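# Rest cable runway end on board between lugs

## Task

Set the cable runway's far end down on the landing board so it sits between the board's two lugs with its tip resting on the blue band. The board has to lie across both trestles along its whole width, and the weight has to sit on the red band.

## Robot and tools

Robots and cameras. Four identical Kinova Gen3 arms, arm1 to arm4. Each has seven joints, a five-fingered right hand and a wrist camera (arm1_cam_wrist to arm4_cam_wrist). Two fixed room cameras are cam_high and cam_low. Feet in the scene frame (metres): arm1 (-0.999, -0.480, 0.821), arm2 (-0.302, 0.519, 0.835), arm3 (0.619, -0.540, 0.767), arm4 (1.220, 0.500, 0.812). Each foot faces along its own +x. arm1 and arm3 face roughly +y, arm2 and arm4 roughly -y. Table tops under the arms are at z=0.750. The scene frame has its origin on the floor with +z up. The hand reaches about 1.06 m from the joint-1 axis.

move. Arguments are arm1, arm2, arm3, arm4 and cameras. Each arm gets its own object, holding "joints" and optionally "min_time_s". An arm that is left out receives nothing new, but it may still be driving toward an older target. "joints" maps joint names to absolute targets, not offsets. joint1_rad to joint7_rad are angles in radians:
- joint1_rad: -6.283..6.283. Spins the arm about its foot; positive is clockwise seen from above; 0 points along the foot's +x.
- joint2_rad: -2.249..2.249. Shoulder; 0 is upright and positive leans forward.
- joint3_rad: -6.283..6.283. Upper-arm twist.
- joint4_rad: -2.579..2.579. Elbow; 0 is straight.
- joint5_rad: -6.283..6.283. Forearm twist.
- joint6_rad: -2.099..2.099. Wrist bend.
- joint7_rad: -6.283..6.283. Hand roll; positive is counter-clockwise seen from behind the hand.
A joint counts as done within 0.01 rad. With joints 1, 3 and 5 at 0 and joint7 at 1.57, the fingers hang down ahead of the arm, the palm faces right and the thumb is toward the foot.

Hand keys use a -1..1 scale, where +1 is open or straight and -1 is closed. These are hand_little, hand_ring, hand_middle, hand_index and hand_thumb_bend. For hand_thumb_turn, +1 puts the thumb beside the palm and -1 puts it opposite the fingers. hand_force_limit (-1..1) is the closing force at which a finger motor stops: about 0 N at -1, rising to 10 N at +1 (15 N for the thumb motors). hand_speed (-0.96..1) runs from near zero at -1 up to full speed at +0.48 and above. The scene starts at force limit 0 and speed -0.8. A motor only moves when its own target changes by at least 0.002. If a closing motor is blocked it stalls, then locks. To grip harder, raise the limit and send a target more closed than the current reading. For a gentle grip use hand_speed -0.94 or lower. With the thumb turned in, the hand can grasp objects about 0.035 to 0.065 m thick, or a handle down to 0.025 m.

min_time_s (0.1 to 8, seconds) sets the shortest duration of that arm's motion. The joints of one arm start and finish together, and the hand can swing wide in between. cameras takes a list of names or ["all"]. A call with no action returns everything.

Hand frame. The hand point lies 0.045 m in front of the palm. Its +z runs along the straight fingers, +y points out of the palm, and +x runs across the palm away from the thumb. Straight fingers extend 0.06-0.07 m past the point. A bracket on the little-finger side of the wrist reaches 0.10 m across and can collide with things.

Other tools:
- wait: seconds 0 to 10; it commands nothing.
- zoom_image: camera plus region [x0,y0,x1,y1] in pixels, origin top-left, at most 504x504. It only works on the latest images.
- show_instructions: shows the reference pages.
- finished_scene: scene is the current scene's number. It is final, so use it only once the goal holds without help from the robots.

Reading results. The "move" line gives, for each arm sent a motion, "done" or its worst status. joint_status words:
- done
- off_target: at rest away from the target, possibly still pushing
- time_out: holds where it stopped
- not_followed: withheld by the collision check; the arm may retry later
A robot listed as "as last shown" was not commanded, and its unchanged lines repeat the earlier output. hand_stopped_by gives one word each for little, ring, middle, index, thumb_bend and thumb_turn: moving, target, force, stalled or fault. The *_load_n values are fingertip forces in N, positive when the finger is pushed open; a lost grip shows as a load near 0. Joint velocities are in rad/s, and "within noise" means the arm is still. Joint torques are in N m. Flange force is the external force along the tool axes; "no reading" means no estimate. Images can lag the state slightly. Camera calibrations come with small errors.

Cautions. A refused call (a value out of range) or a stop during a call cancels the later move, wait and finished_scene calls in that reply. An unknown key only invalidates that one call. The arms do not stop on contact and can push hard. Keep arms apart: a hard press between robots, including fingers closing on another arm, ends the scene. Torque faults happen at 104.5 N m on joints 1-4 or 51.3 N m on joints 5-7, or when a joint strays more than 5 degrees from its plan. A fault freezes that arm for 10 s. Holding loads or keeping an arm outstretched heats the motors: a MOTOR HOT line warns of this, and at 75 °C the arm sags and stops. Do not drop parts, release them while moving, slam or shove fixed or heavy objects, strain the fingers, or push anything off the work area or onto the floor. Loose objects may occasionally get nudged by an outside push.

Each tool is called after ">>>" by a JSON object that holds its "name" and its "arguments".

Reference images:

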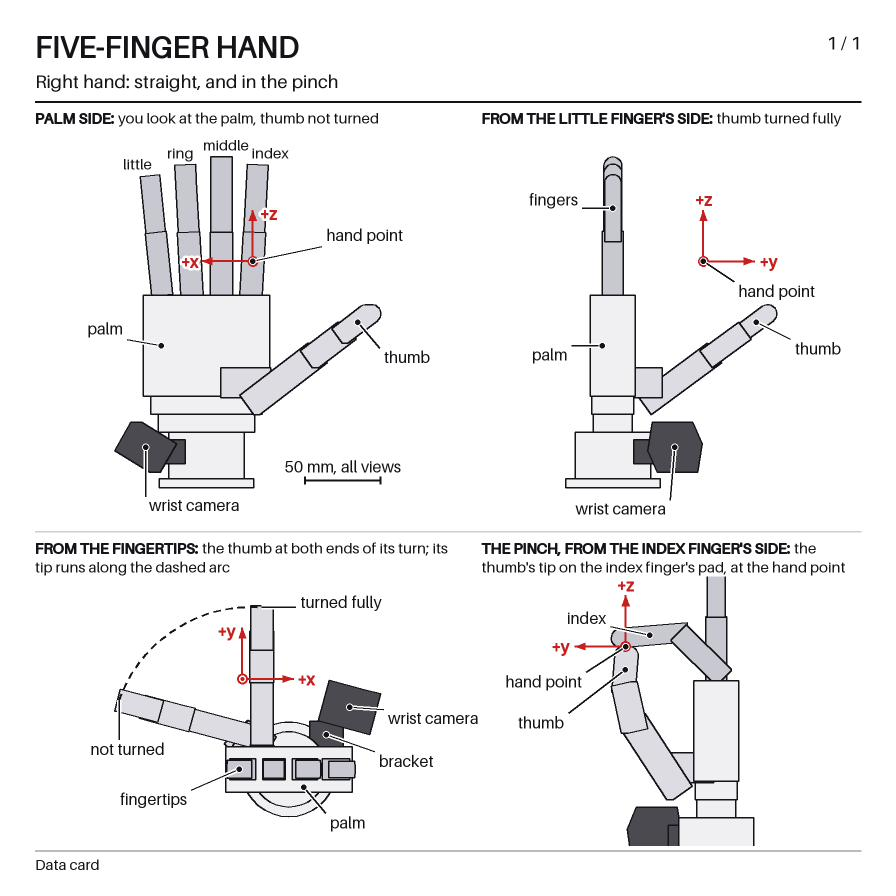

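## Session

>>> {"name": "move", "arguments": {}}

Scene clock: 0.00 s.
Joint torques (N m): no reading
Motor temperatures (°C): arm1=[35 33 34 38 45 43 52] | arm2=[39 34 37 34 39 40 42] | arm3=[38 35 34 36 39 38 41] | arm4=[33 32 29 36 45 38 40]
Flange force (N): no reading
Joint velocities: within noise
arm1.joint_positions: joint1_rad=+0.331 joint2_rad=-0.389 joint3_rad=-0.071 joint4_rad=+1.538 joint5_rad=-0.035 joint6_rad=+2.034 joint7_rad=-2.097 hand_little=+1.000 hand_ring=+1.000 hand_middle=+1.000 hand_index=+1.000 hand_thumb_turn=+1.000 hand_thumb_bend=+1.000 hand_force_limit=+0.000 hand_speed=-0.800
arm1.joint_status: not commanded
arm1.hand_stopped_by: target,target,target,target,target,target
arm1.little_load_n: 0.0
arm1.ring_load_n: 0.0
arm1.middle_load_n: 0.0
arm1.index_load_n: 0.0
arm1.thumb_bend_load_n: 0.0
arm1.thumb_turn_load_n: 0.0
arm1.hand: x=-0.9596 y=-0.3152 z=+1.3012 quat_wxyz=(+0.013, +0.323, -0.946, +0.012) (m; scene frame)
arm2.joint_positions: joint1_rad=+0.353 joint2_rad=-0.445 joint3_rad=-0.126 joint4_rad=+1.491 joint5_rad=-0.040 joint6_rad=+1.995 joint7_rad=-1.769 hand_little=+1.000 hand_ring=+1.000 hand_middle=+1.000 hand_index=+1.000 hand_thumb_turn=+1.000 hand_thumb_bend=+1.000 hand_force_limit=+0.000 hand_speed=-0.800
arm2.joint_status: not commanded
arm2.hand_stopped_by: target,target,target,target,target,target
arm2.little_load_n: 0.0
arm2.ring_load_n: 0.0
arm2.middle_load_n: 0.0
arm2.index_load_n: 0.0
arm2.thumb_bend_load_n: 0.0
arm2.thumb_turn_load_n: 0.0
arm2.hand: x=-0.3094 y=+0.3478 z=+1.3398 quat_wxyz=(-0.025, -0.866, -0.497, +0.043) (m; scene frame)
arm3.joint_positions: joint1_rad=+0.324 joint2_rad=-0.482 joint3_rad=-0.049 joint4_rad=+1.486 joint5_rad=-0.081 joint6_rad=+2.027 joint7_rad=-1.900 hand_little=+1.000 hand_ring=+1.000 hand_middle=+1.000 hand_index=+1.000 hand_thumb_turn=+1.000 hand_thumb_bend=+1.000 hand_force_limit=+0.000 hand_speed=-0.800
arm3.joint_status: not commanded
arm3.hand_stopped_by: target,target,target,target,target,target
arm3.little_load_n: 0.0
arm3.ring_load_n: 0.0
arm3.middle_load_n: 0.0
arm3.index_load_n: 0.0
arm3.thumb_bend_load_n: 0.0
arm3.thumb_turn_load_n: 0.0
arm3.hand: x=+0.5895 y=-0.3787 z=+1.2796 quat_wxyz=(-0.015, +0.538, -0.841, -0.054) (m; scene frame)
arm4.joint_positions: joint1_rad=-0.244 joint2_rad=-0.325 joint3_rad=-0.114 joint4_rad=+1.468 joint5_rad=+0.003 joint6_rad=+2.040 joint7_rad=-1.844 hand_little=+1.000 hand_ring=+1.000 hand_middle=+1.000 hand_index=+1.000 hand_thumb_turn=+1.000 hand_thumb_bend=+1.000 hand_force_limit=+0.000 hand_speed=-0.800
arm4.joint_status: not commanded
arm4.hand_stopped_by: target,target,target,target,target,target
arm4.little_load_n: 0.0
arm4.ring_load_n: 0.0
arm4.middle_load_n: 0.0
arm4.index_load_n: 0.0
arm4.thumb_bend_load_n: 0.0
arm4.thumb_turn_load_n: 0.0
arm4.hand: x=+1.3322 y=+0.3528 z=+1.3008 quat_wxyz=(+0.028, -0.646, -0.762, +0.017) (m; scene frame)
pictures: arm1_cam_wrist, arm2_cam_wrist, arm3_cam_wrist, arm4_cam_wrist, cam_high, cam_low

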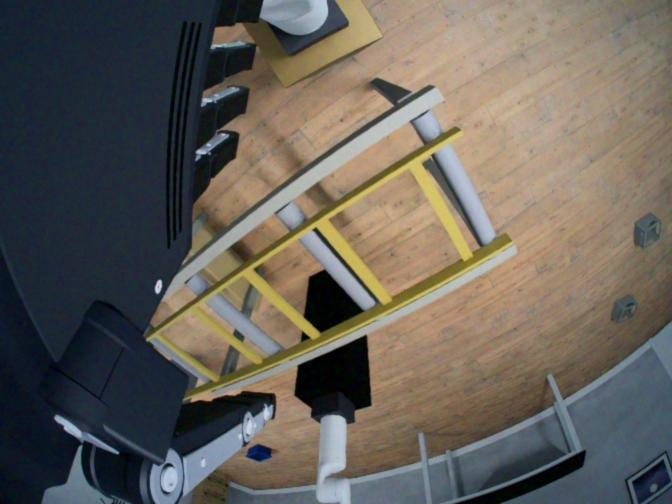

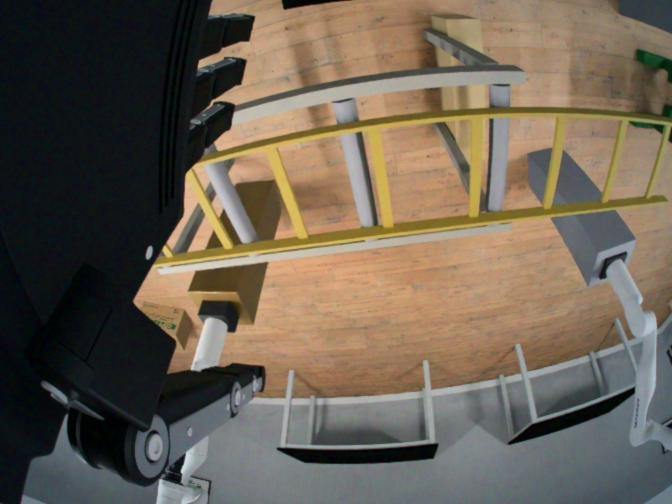

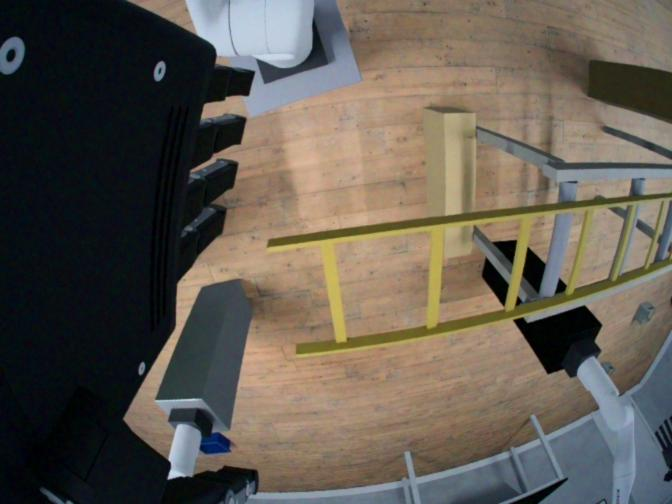

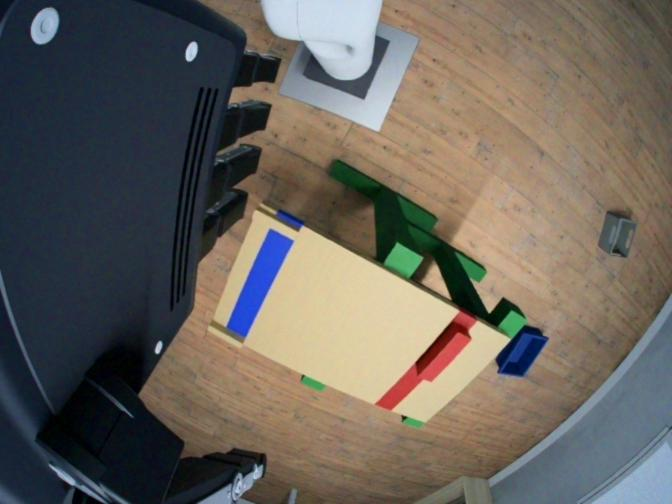

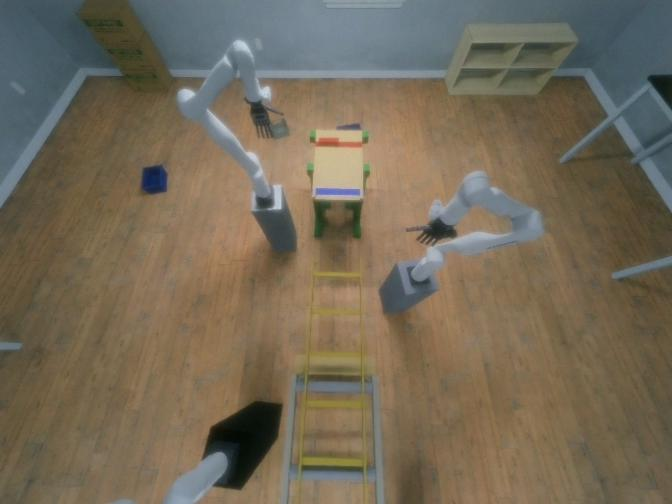

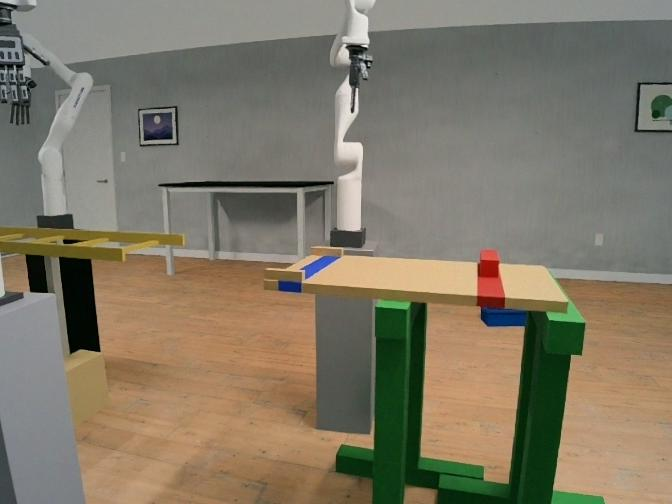

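>>> {"name": "zoom_image", "arguments": {"camera": "cam_low", "region": [0, 180, 336, 432]}}

>>> {"name": "zoom_image", "arguments": {"camera": "cam_low", "region": [250, 220, 650, 504]}}

>>> {"name": "zoom_image", "arguments": {"camera": "cam_high", "region": [200, 100, 500, 325]}}

>>> {"name": "zoom_image", "arguments": {"camera": "cam_high", "region": [150, 300, 450, 504]}}

>>> {"name": "zoom_image", "arguments": {"camera": "arm2_cam_wrist", "region": [130, 0, 634, 378]}}

>>> {"name": "zoom_image", "arguments": {"camera": "arm1_cam_wrist", "region": [100, 50, 604, 428]}}

>>> {"name": "zoom_image", "arguments": {"camera": "arm3_cam_wrist", "region": [168, 50, 672, 428]}}

>>> {"name": "zoom_image", "arguments": {"camera": "arm4_cam_wrist", "region": [168, 120, 572, 450]}}

Scaled by 1.500 from the camera's 672x504 image, which has a finer 960x720 frame.

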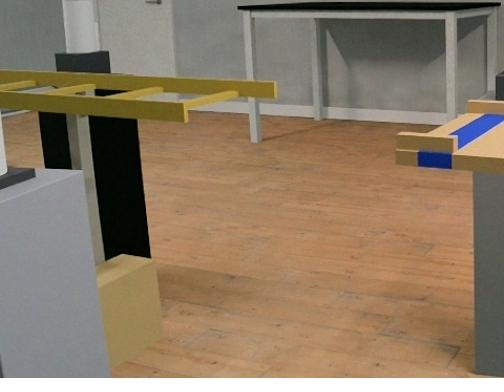

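Scaled by 1.260 from the camera's 672x504 image, which has a finer 960x720 frame.

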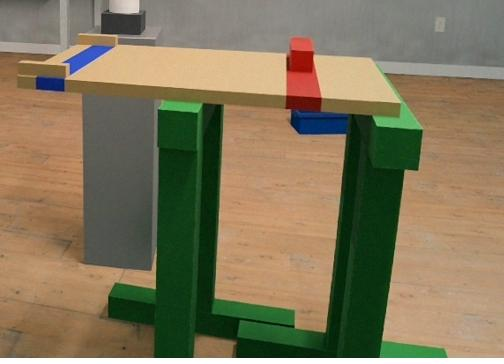

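Scaled by 1.680 from the camera's 672x504 image, which has a finer 960x720 frame.

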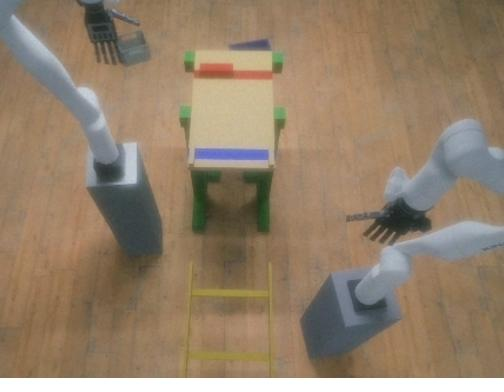

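Scaled by 1.680 from the camera's 672x504 image, which has a finer 960x720 frame.

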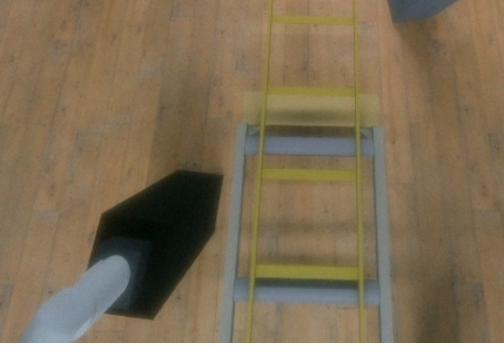

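Scaled by 1.000.

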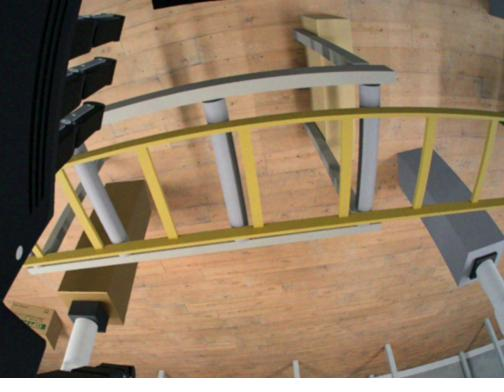

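Scaled by 1.000.

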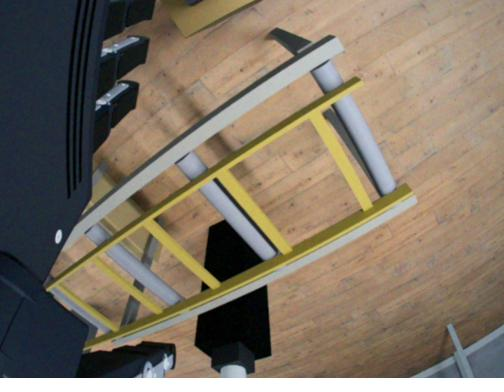

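Scaled by 1.000.

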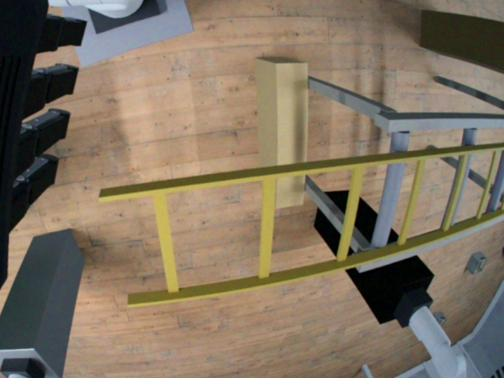

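Scaled by 1.248 from the camera's 672x504 image, which has a finer 960x720 frame.

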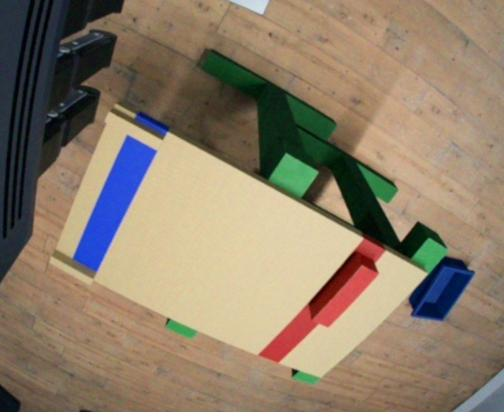

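>>> {"name": "move", "arguments": {"arm3": {"joints": {"joint1_rad": -0.4526, "joint2_rad": 0.7596, "joint3_rad": 0, "joint4_rad": 1.0958, "joint5_rad": 0, "joint6_rad": 1.2862, "joint7_rad": 0.9835, "hand_thumb_turn": -1, "hand_speed": -0.5}, "min_time_s": 4}, "cameras": ["arm3_cam_wrist", "cam_high", "cam_low", "arm2_cam_wrist"]}}

Scene clock: 239.83 s.
Joint torques (N m): arm1=[0.38 0.85 0.06 -7.67 -0.55 0.12 -0.41] | arm2=[2.58 1.01 1.04 -7.59 -0.12 0.05 0.12] | arm3=[-1.4 -18.27 0.96 -10.04 0.22 0.25 -0.08] | arm4=[-0.45 0.31 1.59 -6.84 0.26 0.03 -0.37]
Motor temperatures (°C): arm1=[34 33 34 38 45 43 52] | arm2=[39 34 37 35 38 40 42] | arm3=[38 35 34 36 39 38 41] | arm4=[33 32 29 37 45 38 40]
Flange force (N): arm1=[0.5 -2.9 2.1] | arm2=[0.2 1.1 2.3] | arm3=[-14.9 11.8 3.1] | arm4=[3.1 2.5 -0.5]
move: arm3 done
Joint velocities: within noise
arm1, arm2, arm4: as last shown
arm1.index_load_n: 0.5
arm3.joint_positions: joint1_rad=-0.453 joint2_rad=+0.760 joint3_rad=+0.000 joint4_rad=+1.096 joint5_rad=+0.000 joint6_rad=+1.286 joint7_rad=+0.984 hand_little=+1.000 hand_ring=+1.000 hand_middle=+1.000 hand_index=+1.000 hand_thumb_turn=-1.000 hand_thumb_bend=+1.000 hand_force_limit=+0.000 hand_speed=-0.500
arm3.joint_status: all done
arm3.hand_stopped_by: target,target,target,target,target,target
arm3.little_load_n: 0.0
arm3.ring_load_n: 0.0
arm3.middle_load_n: 0.0
arm3.index_load_n: 0.0
arm3.thumb_bend_load_n: -0.5
arm3.thumb_turn_load_n: 0.0
arm3.hand: x=+0.3722 y=-0.0634 z=+0.9422 quat_wxyz=(+0.003, +0.707, +0.707, -0.003) (m; scene frame)
pictures: arm2_cam_wrist, arm3_cam_wrist, cam_high, cam_low
camera_calibration:
arm3_cam_wrist: T_world_to_cam=[[0.956799, 0.290502, 0.0120128, -0.356251], [0.260904, -0.876081, 0.405477, -0.519328], [0.128316, -0.384826, -0.914026, 0.903344], [0, 0, 0, 1]] pos_world=[0.360441, -0.00385071, 1.04054]

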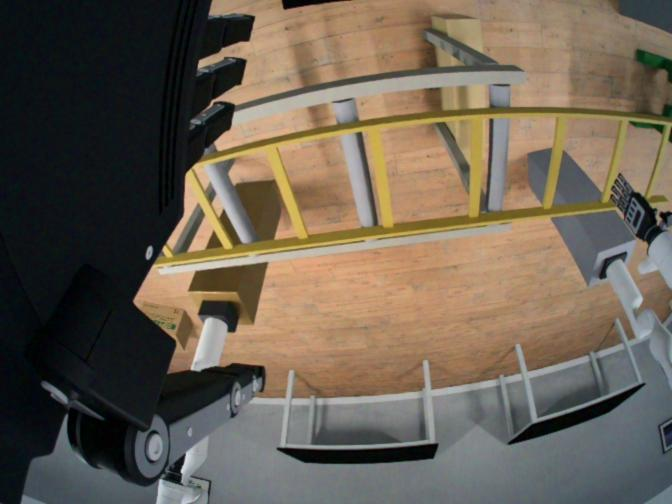

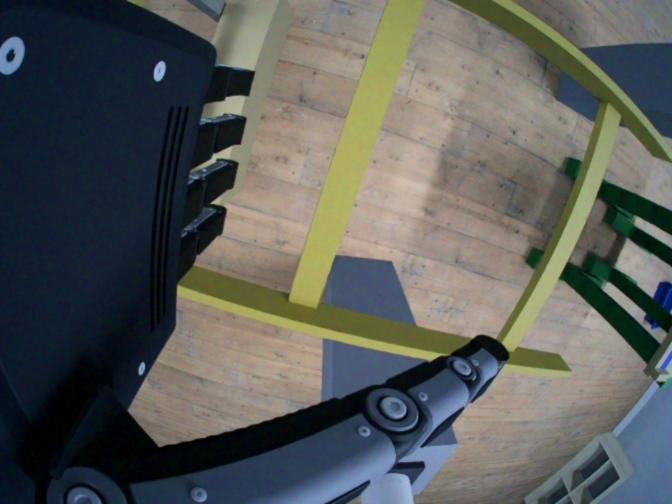

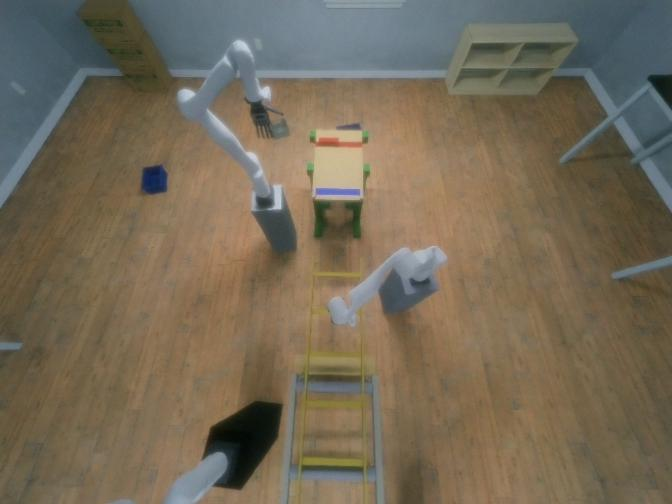

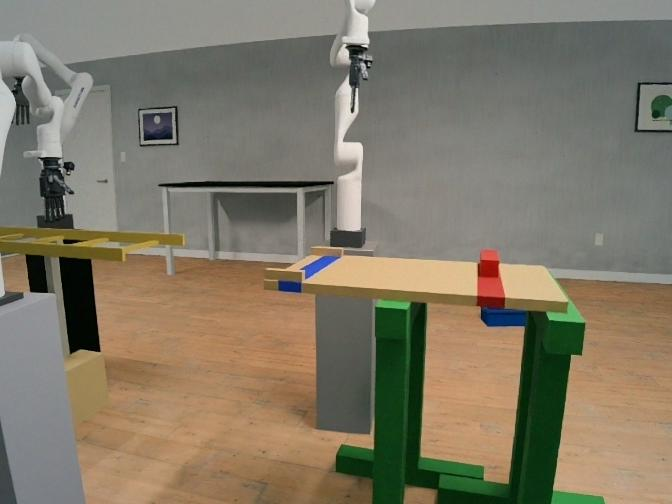

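>>> {"name": "zoom_image", "arguments": {"camera": "arm3_cam_wrist", "region": [250, 200, 610, 400]}}

>>> {"name": "zoom_image", "arguments": {"camera": "cam_low", "region": [0, 200, 200, 300]}}

>>> {"name": "zoom_image", "arguments": {"camera": "arm3_cam_wrist", "region": [250, 0, 500, 200]}}

Scaled by 1.400 from the camera's 672x504 image, which has a finer 960x720 frame.

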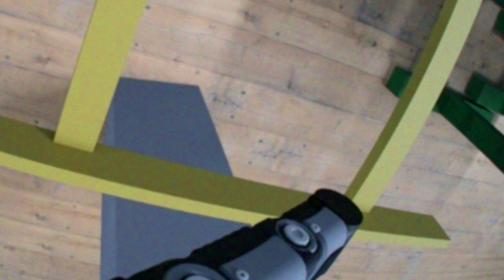

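Scaled by 2.520 from the camera's 672x504 image, which has a finer 960x720 frame.

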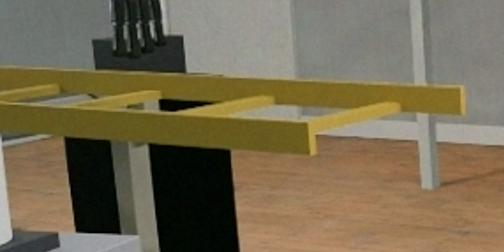

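Scaled by 2.016 from the camera's 672x504 image, which has a finer 960x720 frame.

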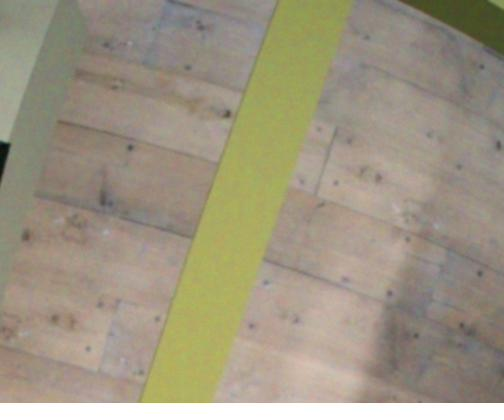

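>>> {"name": "move", "arguments": {"arm3": {"joints": {"joint1_rad": -0.4285, "joint2_rad": 0.8114, "joint3_rad": 0, "joint4_rad": 1.2753, "joint5_rad": 0, "joint6_rad": 1.0549, "joint7_rad": 1.0076}, "min_time_s": 2}, "cameras": ["arm3_cam_wrist", "cam_low"]}}

>>> {"name": "zoom_image", "arguments": {"camera": "cam_low", "region": [0, 150, 200, 300]}}

Scene clock: 290.37 s.
Joint torques (N m): arm1=[0.42 0.82 0.1 -7.65 -0.55 0.11 -0.41] | arm2=[2.63 0.97 1.04 -7.59 -0.12 0.04 0.12] | arm3=[-1.38 -18.21 0.91 -9.26 0.23 0.23 -0.08] | arm4=[-0.4 0.34 1.53 -6.93 0.23 0.03 -0.38]
Motor temperatures (°C): arm1=[34 33 34 38 45 43 52] | arm2=[39 34 37 35 38 40 42] | arm3=[38 35 34 36 39 38 41] | arm4=[33 32 29 37 45 38 40]
Flange force (N): arm1=[0.6 -2.8 1.9] | arm2=[0.1 1.1 2.2] | arm3=[-13.1 10.3 -0.1] | arm4=[3.2 2.2 -0.1]
move: arm3 done
Joint velocities: within noise
arm1, arm2, arm4: as last shown
arm1.index_load_n: 0.0
arm1.thumb_bend_load_n: -0.5
arm3.joint_positions: joint1_rad=-0.428 joint2_rad=+0.811 joint3_rad=+0.000 joint4_rad=+1.275 joint5_rad=+0.000 joint6_rad=+1.055 joint7_rad=+1.008 hand_little=+1.000 hand_ring=+1.000 hand_middle=+1.000 hand_index=+1.000 hand_thumb_turn=-1.000 hand_thumb_bend=+1.000 hand_force_limit=+0.000 hand_speed=-0.500
arm3.joint_status: all done
arm3.hand_stopped_by: target,target,target,target,target,target
arm3.little_load_n: 0.0
arm3.ring_load_n: 0.0
arm3.middle_load_n: 0.0
arm3.index_load_n: 0.0
arm3.thumb_bend_load_n: 0.0
arm3.thumb_turn_load_n: 0.0
arm3.hand: x=+0.3913 y=-0.0676 z=+0.8600 quat_wxyz=(+0.003, +0.707, +0.707, -0.003) (m; scene frame)
pictures: arm3_cam_wrist, cam_low
camera_calibration:
arm3_cam_wrist: T_world_to_cam=[[0.956811, 0.290467, 0.0119248, -0.37221], [0.260908, -0.87609, 0.405453, -0.494727], [0.128218, -0.384831, -0.914038, 0.824154], [0, 0, 0, 1]] pos_world=[0.379541, -0.00815085, 0.958335]

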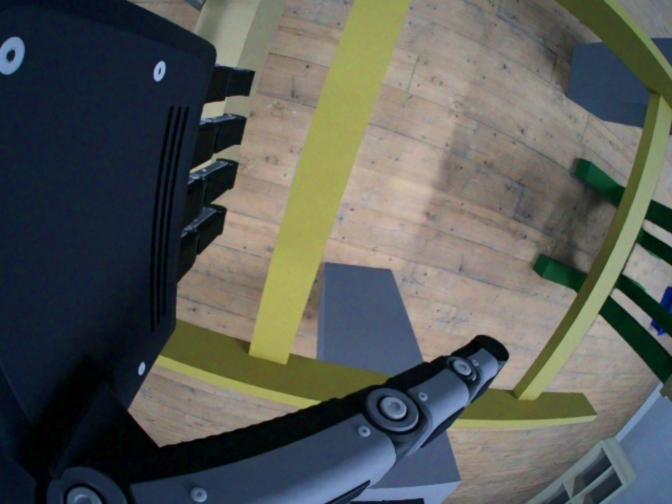

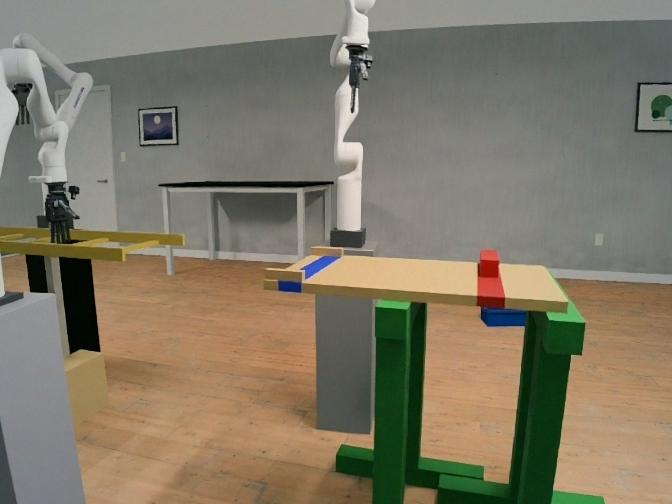

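Scaled by 2.520 from the camera's 672x504 image, which has a finer 960x720 frame.

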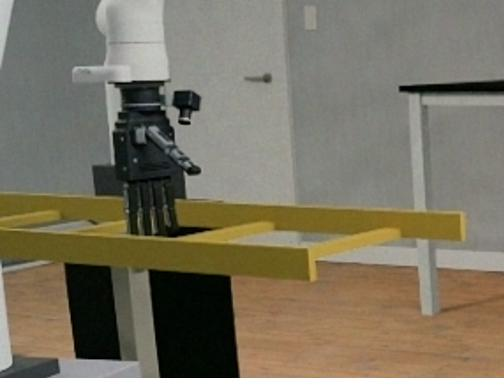

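>>> {"name": "move", "arguments": {"arm3": {"joints": {"joint1_rad": -0.4285, "joint2_rad": 0.8999, "joint3_rad": 0, "joint4_rad": 1.3271, "joint5_rad": 0, "joint6_rad": 0.9146, "joint7_rad": 1.0076}, "min_time_s": 2.5}, "cameras": ["arm3_cam_wrist", "cam_low"]}}

>>> {"name": "zoom_image", "arguments": {"camera": "cam_low", "region": [0, 200, 120, 290]}}

Scene clock: 312.90 s.
Joint torques (N m): arm1=[0.38 0.81 0.08 -7.64 -0.53 0.13 -0.38] | arm2=[2.62 1.01 1.03 -7.58 -0.11 0.04 0.12] | arm3=[-1.41 -18.65 0.99 -8.64 0.18 0.21 -0.06] | arm4=[-0.48 0.33 1.6 -6.92 0.24 0.04 -0.41]
Motor temperatures (°C): arm1=[34 33 34 38 45 43 52] | arm2=[39 34 37 35 38 40 42] | arm3=[38 36 34 36 39 38 41] | arm4=[33 32 29 37 45 38 40]
Flange force (N): arm1=[0.6 -2.7 1.9] | arm2=[0.2 1.0 2.2] | arm3=[-12.5 10.1 -2.1] | arm4=[3.1 2.4 -0.1]
move: arm3 done
Joint velocities: within noise
arm1, arm2, arm4: as last shown
arm1.thumb_bend_load_n: 0.0
arm3.joint_positions: joint1_rad=-0.428 joint2_rad=+0.900 joint3_rad=+0.000 joint4_rad=+1.327 joint5_rad=+0.000 joint6_rad=+0.915 joint7_rad=+1.008 hand_little=+1.000 hand_ring=+1.000 hand_middle=+1.000 hand_index=+1.000 hand_thumb_turn=-1.000 hand_thumb_bend=+1.000 hand_force_limit=+0.000 hand_speed=-0.500
arm3.joint_status: all done
arm3.hand_stopped_by: target,target,target,target,target,target
arm3.little_load_n: 0.0
arm3.ring_load_n: 0.0
arm3.middle_load_n: 0.0
arm3.index_load_n: 0.0
arm3.thumb_bend_load_n: 0.0
arm3.thumb_turn_load_n: 0.0
arm3.hand: x=+0.3913 y=-0.0681 z=+0.7952 quat_wxyz=(+0.003, +0.707, +0.707, -0.003) (m; scene frame)
pictures: arm3_cam_wrist, cam_low
camera_calibration:
arm3_cam_wrist: T_world_to_cam=[[0.956811, 0.290467, 0.0119248, -0.371292], [0.260908, -0.87609, 0.405453, -0.468891], [0.128218, -0.384831, -0.914038, 0.764732], [0, 0, 0, 1]] pos_world=[0.379541, -0.00865085, 0.893535]

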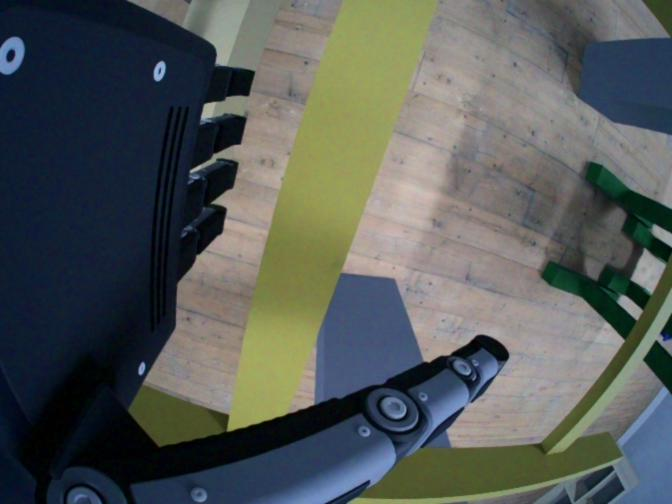

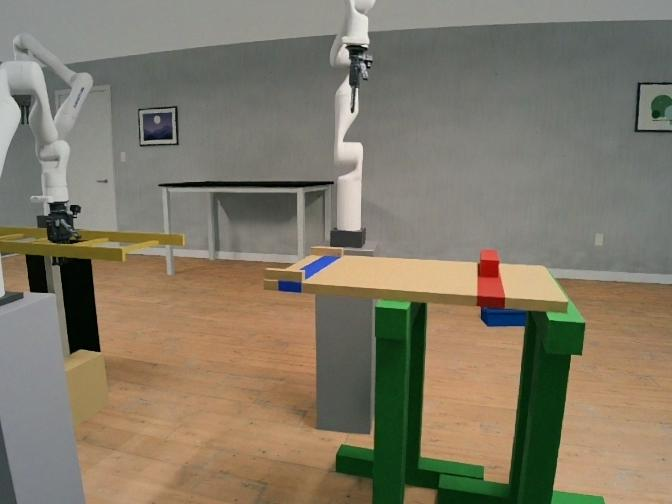

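Scaled by 4.200 from the camera's 672x504 image, which has a finer 960x720 frame.

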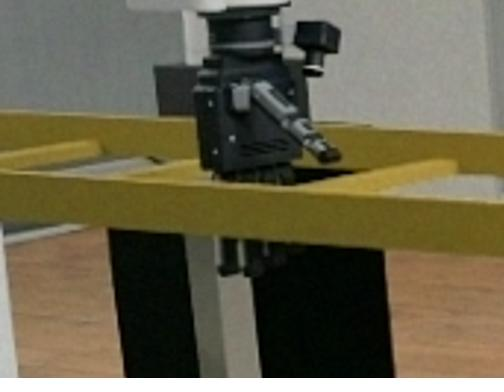

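>>> {"name": "move", "arguments": {"arm3": {"joints": {"hand_thumb_bend": 0.2, "hand_index": 0.05, "hand_middle": 0.05, "hand_ring": 0.05, "hand_little": 0.05, "hand_speed": -0.6, "hand_force_limit": -0.6}}, "cameras": ["arm3_cam_wrist"]}}

>>> {"name": "move", "arguments": {"arm3": {"joints": {"hand_index": -0.5, "hand_middle": -0.5, "hand_ring": -0.5, "hand_little": -0.5, "hand_speed": -0.94, "hand_force_limit": -0.6}}, "cameras": ["arm3_cam_wrist", "cam_low"]}}

>>> {"name": "zoom_image", "arguments": {"camera": "cam_low", "region": [0, 200, 120, 290]}}

Scene clock: 348.27 s.
Joint torques (N m): arm1=[0.42 0.81 0.08 -7.61 -0.53 0.11 -0.39] | arm2=[2.63 1.01 1.03 -7.56 -0.11 0.03 0.08] | arm3=[-1.43 -18.62 1 -8.66 0.22 0.22 -0.11] | arm4=[-0.4 0.28 1.55 -6.83 0.22 0.02 -0.4]
Motor temperatures (°C): arm1=[34 33 34 38 45 43 52] | arm2=[39 34 37 35 38 40 42] | arm3=[38 36 34 36 39 38 41] | arm4=[33 32 29 37 45 38 40]
Flange force (N): arm1=[0.5 -2.7 1.8] | arm2=[0.2 0.9 2.1] | arm3=[-12.6 10.3 -2.1] | arm4=[2.9 2.3 -0.6]
move: arm3 done
Joint velocities: within noise
arm1, arm2, arm4: as last shown
arm3.joint_positions: joint1_rad=-0.429 joint2_rad=+0.900 joint3_rad=+0.000 joint4_rad=+1.327 joint5_rad=+0.000 joint6_rad=+0.915 joint7_rad=+1.008 hand_little=+0.050 hand_ring=+0.050 hand_middle=+0.050 hand_index=+0.050 hand_thumb_turn=-1.000 hand_thumb_bend=+0.200 hand_force_limit=-0.600 hand_speed=-0.600
arm3.joint_status: all done
arm3.hand_stopped_by: target,target,target,target,target,target
arm3.little_load_n: 0.0
arm3.ring_load_n: 0.0
arm3.middle_load_n: 0.0
arm3.index_load_n: 0.0
arm3.thumb_bend_load_n: 0.0
arm3.thumb_turn_load_n: 0.5
arm3.hand: x=+0.3913 y=-0.0681 z=+0.7952 quat_wxyz=(+0.003, +0.707, +0.707, -0.003) (m; scene frame)
pictures: arm3_cam_wrist
camera_calibration:
arm3_cam_wrist: T_world_to_cam=[[0.956786, 0.290551, 0.0118871, -0.371248], [0.261, -0.876063, 0.405454, -0.468926], [0.128219, -0.38483, -0.914038, 0.764732], [0, 0, 0, 1]] pos_world=[0.379541, -0.00865049, 0.893535]

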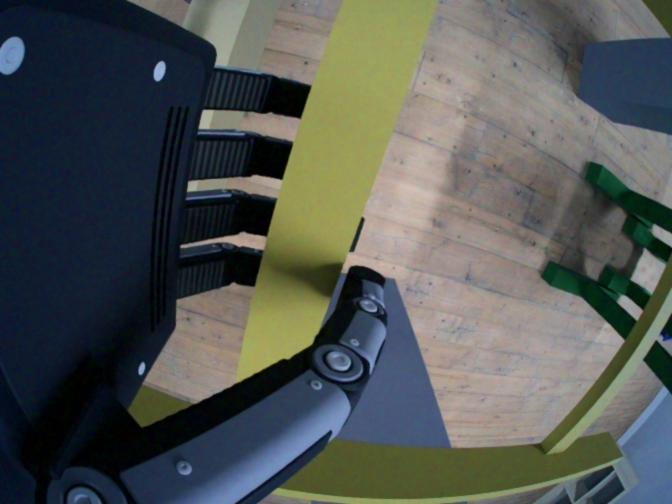

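Scene clock: 350.63 s.
Joint torques (N m): arm1=[0.37 0.84 0.05 -7.61 -0.53 0.13 -0.38] | arm2=[2.63 1.03 1.03 -7.58 -0.12 0.02 0.11] | arm3=[-1.1 -22.92 1.49 -8.89 0.43 1.53 -0.24] | arm4=[-0.48 0.27 1.58 -6.73 0.24 0.03 -0.38]
Motor temperatures (°C): arm1=[34 33 34 38 45 43 52] | arm2=[39 34 37 35 38 40 42] | arm3=[38 36 34 36 39 38 41] | arm4=[33 32 29 37 45 38 40]
Flange force (N): arm1=[0.5 -2.8 1.9] | arm2=[0.2 1.0 2.2] | arm3=[-9.4 8.0 7.1] | arm4=[2.9 2.5 -0.9]
move: arm3 off_target
Joint velocities: within noise
arm1, arm2, arm4: as last shown
arm2.middle_load_n: 0.5
arm3.joint_positions: joint1_rad=-0.429 joint2_rad=+0.900 joint3_rad=+0.000 joint4_rad=+1.327 joint5_rad=+0.000 joint6_rad=+0.915 joint7_rad=+1.008 hand_little=-0.062 hand_ring=-0.050 hand_middle=-0.045 hand_index=-0.022 hand_thumb_turn=-1.000 hand_thumb_bend=+0.200 hand_force_limit=-0.600 hand_speed=-0.940
arm3.joint_status: hand_little off_target (ended at -0.062, target -0.500); hand_ring off_target (ended at -0.050, target -0.500); hand_middle off_target (ended at -0.045, target -0.500); hand_index off_target (ended at -0.022, target -0.500); the others done
arm3.hand_stopped_by: force,force,force,force,target,target
arm3.little_load_n: 2.0
arm3.ring_load_n: 2.5
arm3.middle_load_n: 1.5
arm3.index_load_n: 0.5
arm3.thumb_bend_load_n: 0.0
arm3.thumb_turn_load_n: 0.0
arm3.hand: x=+0.3913 y=-0.0681 z=+0.7952 quat_wxyz=(+0.003, +0.707, +0.707, -0.003) (m; scene frame)
pictures: arm3_cam_wrist, cam_low
camera_calibration:
arm3_cam_wrist: T_world_to_cam=[[0.956786, 0.290551, 0.0118871, -0.371248], [0.261, -0.876063, 0.405454, -0.468926], [0.128219, -0.38483, -0.914038, 0.764732], [0, 0, 0, 1]] pos_world=[0.379541, -0.00865049, 0.893535]

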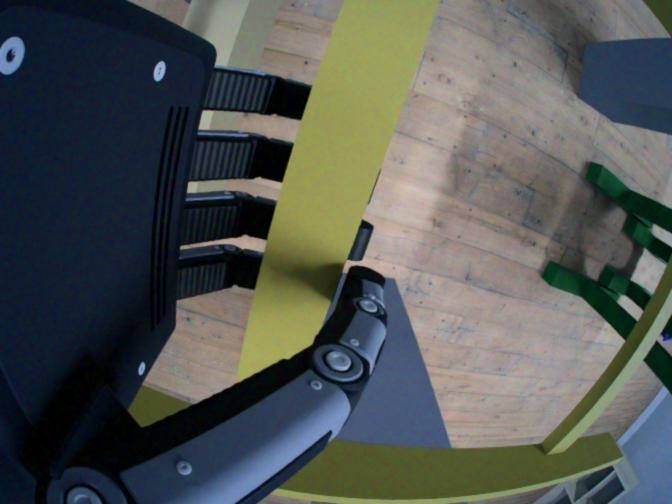

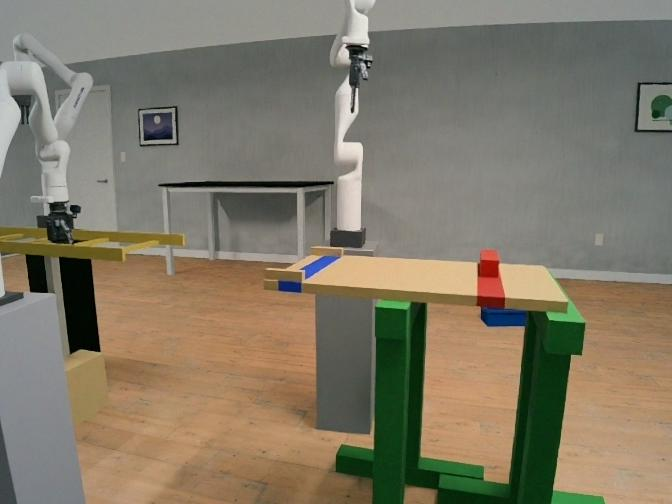

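Scaled by 4.200 from the camera's 672x504 image, which has a finer 960x720 frame.

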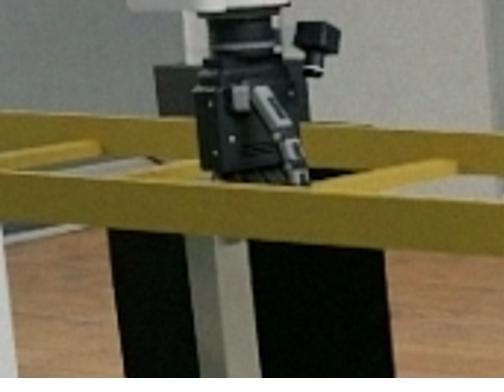

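>>> {"name": "move", "arguments": {"arm3": {"joints": {"hand_thumb_bend": -0.4, "hand_speed": -0.94, "hand_force_limit": -0.5}}, "cameras": ["arm3_cam_wrist"]}}

Scene clock: 360.00 s.
Joint torques (N m): arm1=[0.42 0.84 0.04 -7.6 -0.55 0.13 -0.35] | arm2=[2.66 1.01 0.99 -7.55 -0.12 0.02 0.11] | arm3=[-1.44 -22.76 1.14 -9.28 0.25 1.22 -0.26] | arm4=[-0.48 0.31 1.52 -6.8 0.2 0.02 -0.37]
Motor temperatures (°C): arm1=[34 33 34 38 45 43 52] | arm2=[39 34 37 35 38 40 42] | arm3=[38 36 34 36 39 38 41] | arm4=[33 32 29 37 45 38 40]
Flange force (N): arm1=[0.6 -2.7 1.8] | arm2=[0.2 0.8 2.1] | arm3=[-10.2 9.2 6.4] | arm4=[3.0 2.3 -0.7]
move: arm3 off_target
Joint velocities: within noise
arm1, arm2, arm4: as last shown
arm1.thumb_bend_load_n: -0.5
arm1.thumb_turn_load_n: -0.5
arm2.little_load_n: -0.5
arm2.middle_load_n: 0.0
arm3.joint_positions: joint1_rad=-0.429 joint2_rad=+0.900 joint3_rad=+0.000 joint4_rad=+1.327 joint5_rad=+0.000 joint6_rad=+0.915 joint7_rad=+1.008 hand_little=-0.062 hand_ring=-0.050 hand_middle=-0.045 hand_index=-0.022 hand_thumb_turn=-1.000 hand_thumb_bend=+0.146 hand_force_limit=-0.500 hand_speed=-0.940
arm3.joint_status: hand_thumb_bend off_target (ended at +0.146, target -0.400); the others done
arm3.hand_stopped_by: force,force,force,force,force,target
arm3.little_load_n: 2.0
arm3.ring_load_n: 2.5
arm3.middle_load_n: 1.5
arm3.index_load_n: 0.0
arm3.thumb_bend_load_n: 4.0
arm3.thumb_turn_load_n: 0.5
arm3.hand: x=+0.3913 y=-0.0681 z=+0.7952 quat_wxyz=(+0.003, +0.707, +0.707, -0.003) (m; scene frame)
arm4.ring_load_n: 0.5
arm4.thumb_turn_load_n: -0.5
pictures: arm3_cam_wrist
camera_calibration:
arm3_cam_wrist: T_world_to_cam=[[0.956786, 0.290551, 0.0118871, -0.371248], [0.261, -0.876063, 0.405454, -0.468926], [0.128219, -0.38483, -0.914038, 0.764732], [0, 0, 0, 1]] pos_world=[0.379541, -0.00865049, 0.893535]

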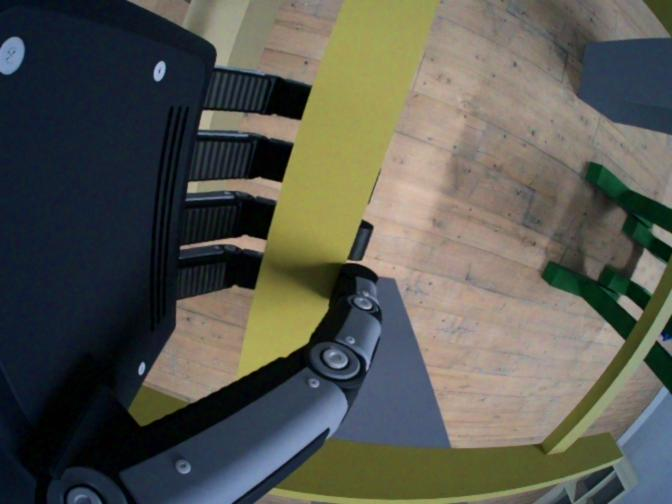

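>>> {"name": "move", "arguments": {"arm3": {"joints": {"hand_index": -0.6, "hand_middle": -0.6, "hand_ring": -0.6, "hand_little": -0.6, "hand_thumb_bend": -0.45, "hand_speed": -0.94, "hand_force_limit": 0.1}}, "cameras": ["arm3_cam_wrist"]}}

Scene clock: 372.40 s.
Joint torques (N m): arm1=[0.39 0.79 0.02 -7.65 -0.54 0.11 -0.38] | arm2=[2.58 1.04 1.02 -7.55 -0.1 0.04 0.1] | arm3=[-2.32 -29.68 0.68 -10.75 -0.06 2.7 -0.38] | arm4=[-0.45 0.26 1.55 -6.81 0.26 0 -0.38]
Motor temperatures (°C): arm1=[34 33 34 38 45 43 52] | arm2=[39 34 37 35 38 40 42] | arm3=[38 37 34 36 39 38 41] | arm4=[33 32 29 37 45 38 40]
Flange force (N): arm1=[0.4 -2.9 1.9] | arm2=[0.2 1.0 2.1] | arm3=[-6.6 9.1 20.6] | arm4=[2.9 2.4 -0.7]
move: arm3 off_target
Joint velocities: within noise
arm1, arm2, arm4: as last shown
arm1.thumb_bend_load_n: 0.0
arm1.thumb_turn_load_n: 0.0
arm2.little_load_n: 0.0
arm3.joint_positions: joint1_rad=-0.428 joint2_rad=+0.900 joint3_rad=+0.000 joint4_rad=+1.327 joint5_rad=+0.000 joint6_rad=+0.915 joint7_rad=+1.008 hand_little=-0.088 hand_ring=-0.071 hand_middle=-0.071 hand_index=-0.065 hand_thumb_turn=-1.000 hand_thumb_bend=+0.138 hand_force_limit=+0.100 hand_speed=-0.940
arm3.joint_status: hand_little off_target (ended at -0.088, target -0.600); hand_ring off_target (ended at -0.071, target -0.600); hand_middle off_target (ended at -0.071, target -0.600); hand_index off_target (ended at -0.065, target -0.600); hand_thumb_bend off_target (ended at +0.138, target -0.450); the others done
arm3.hand_stopped_by: force,force,force,force,force,target
arm3.little_load_n: 5.0
arm3.ring_load_n: 3.5
arm3.middle_load_n: 4.5
arm3.index_load_n: 6.5
arm3.thumb_bend_load_n: 9.5
arm3.thumb_turn_load_n: 1.0
arm3.hand: x=+0.3913 y=-0.0681 z=+0.7952 quat_wxyz=(+0.003, +0.707, +0.707, -0.003) (m; scene frame)
arm4.ring_load_n: 0.0
arm4.thumb_turn_load_n: 0.0
pictures: arm3_cam_wrist
camera_calibration:
arm3_cam_wrist: T_world_to_cam=[[0.956811, 0.290467, 0.0119248, -0.371387], [0.260908, -0.87609, 0.405453, -0.468917], [0.128218, -0.384831, -0.914038, 0.764719], [0, 0, 0, 1]] pos_world=[0.379641, -0.00865085, 0.893535]

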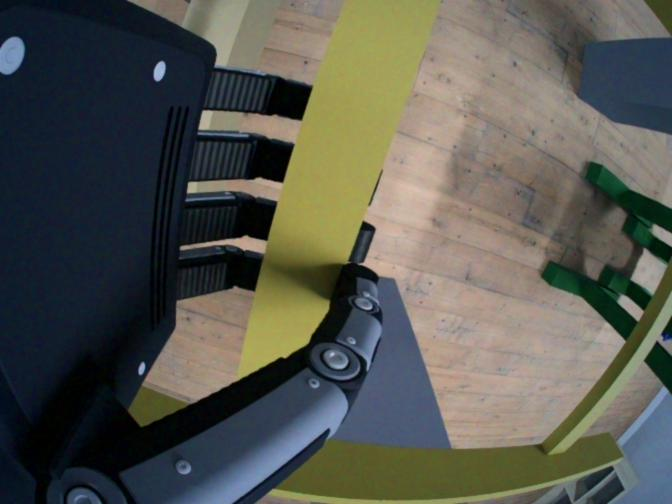

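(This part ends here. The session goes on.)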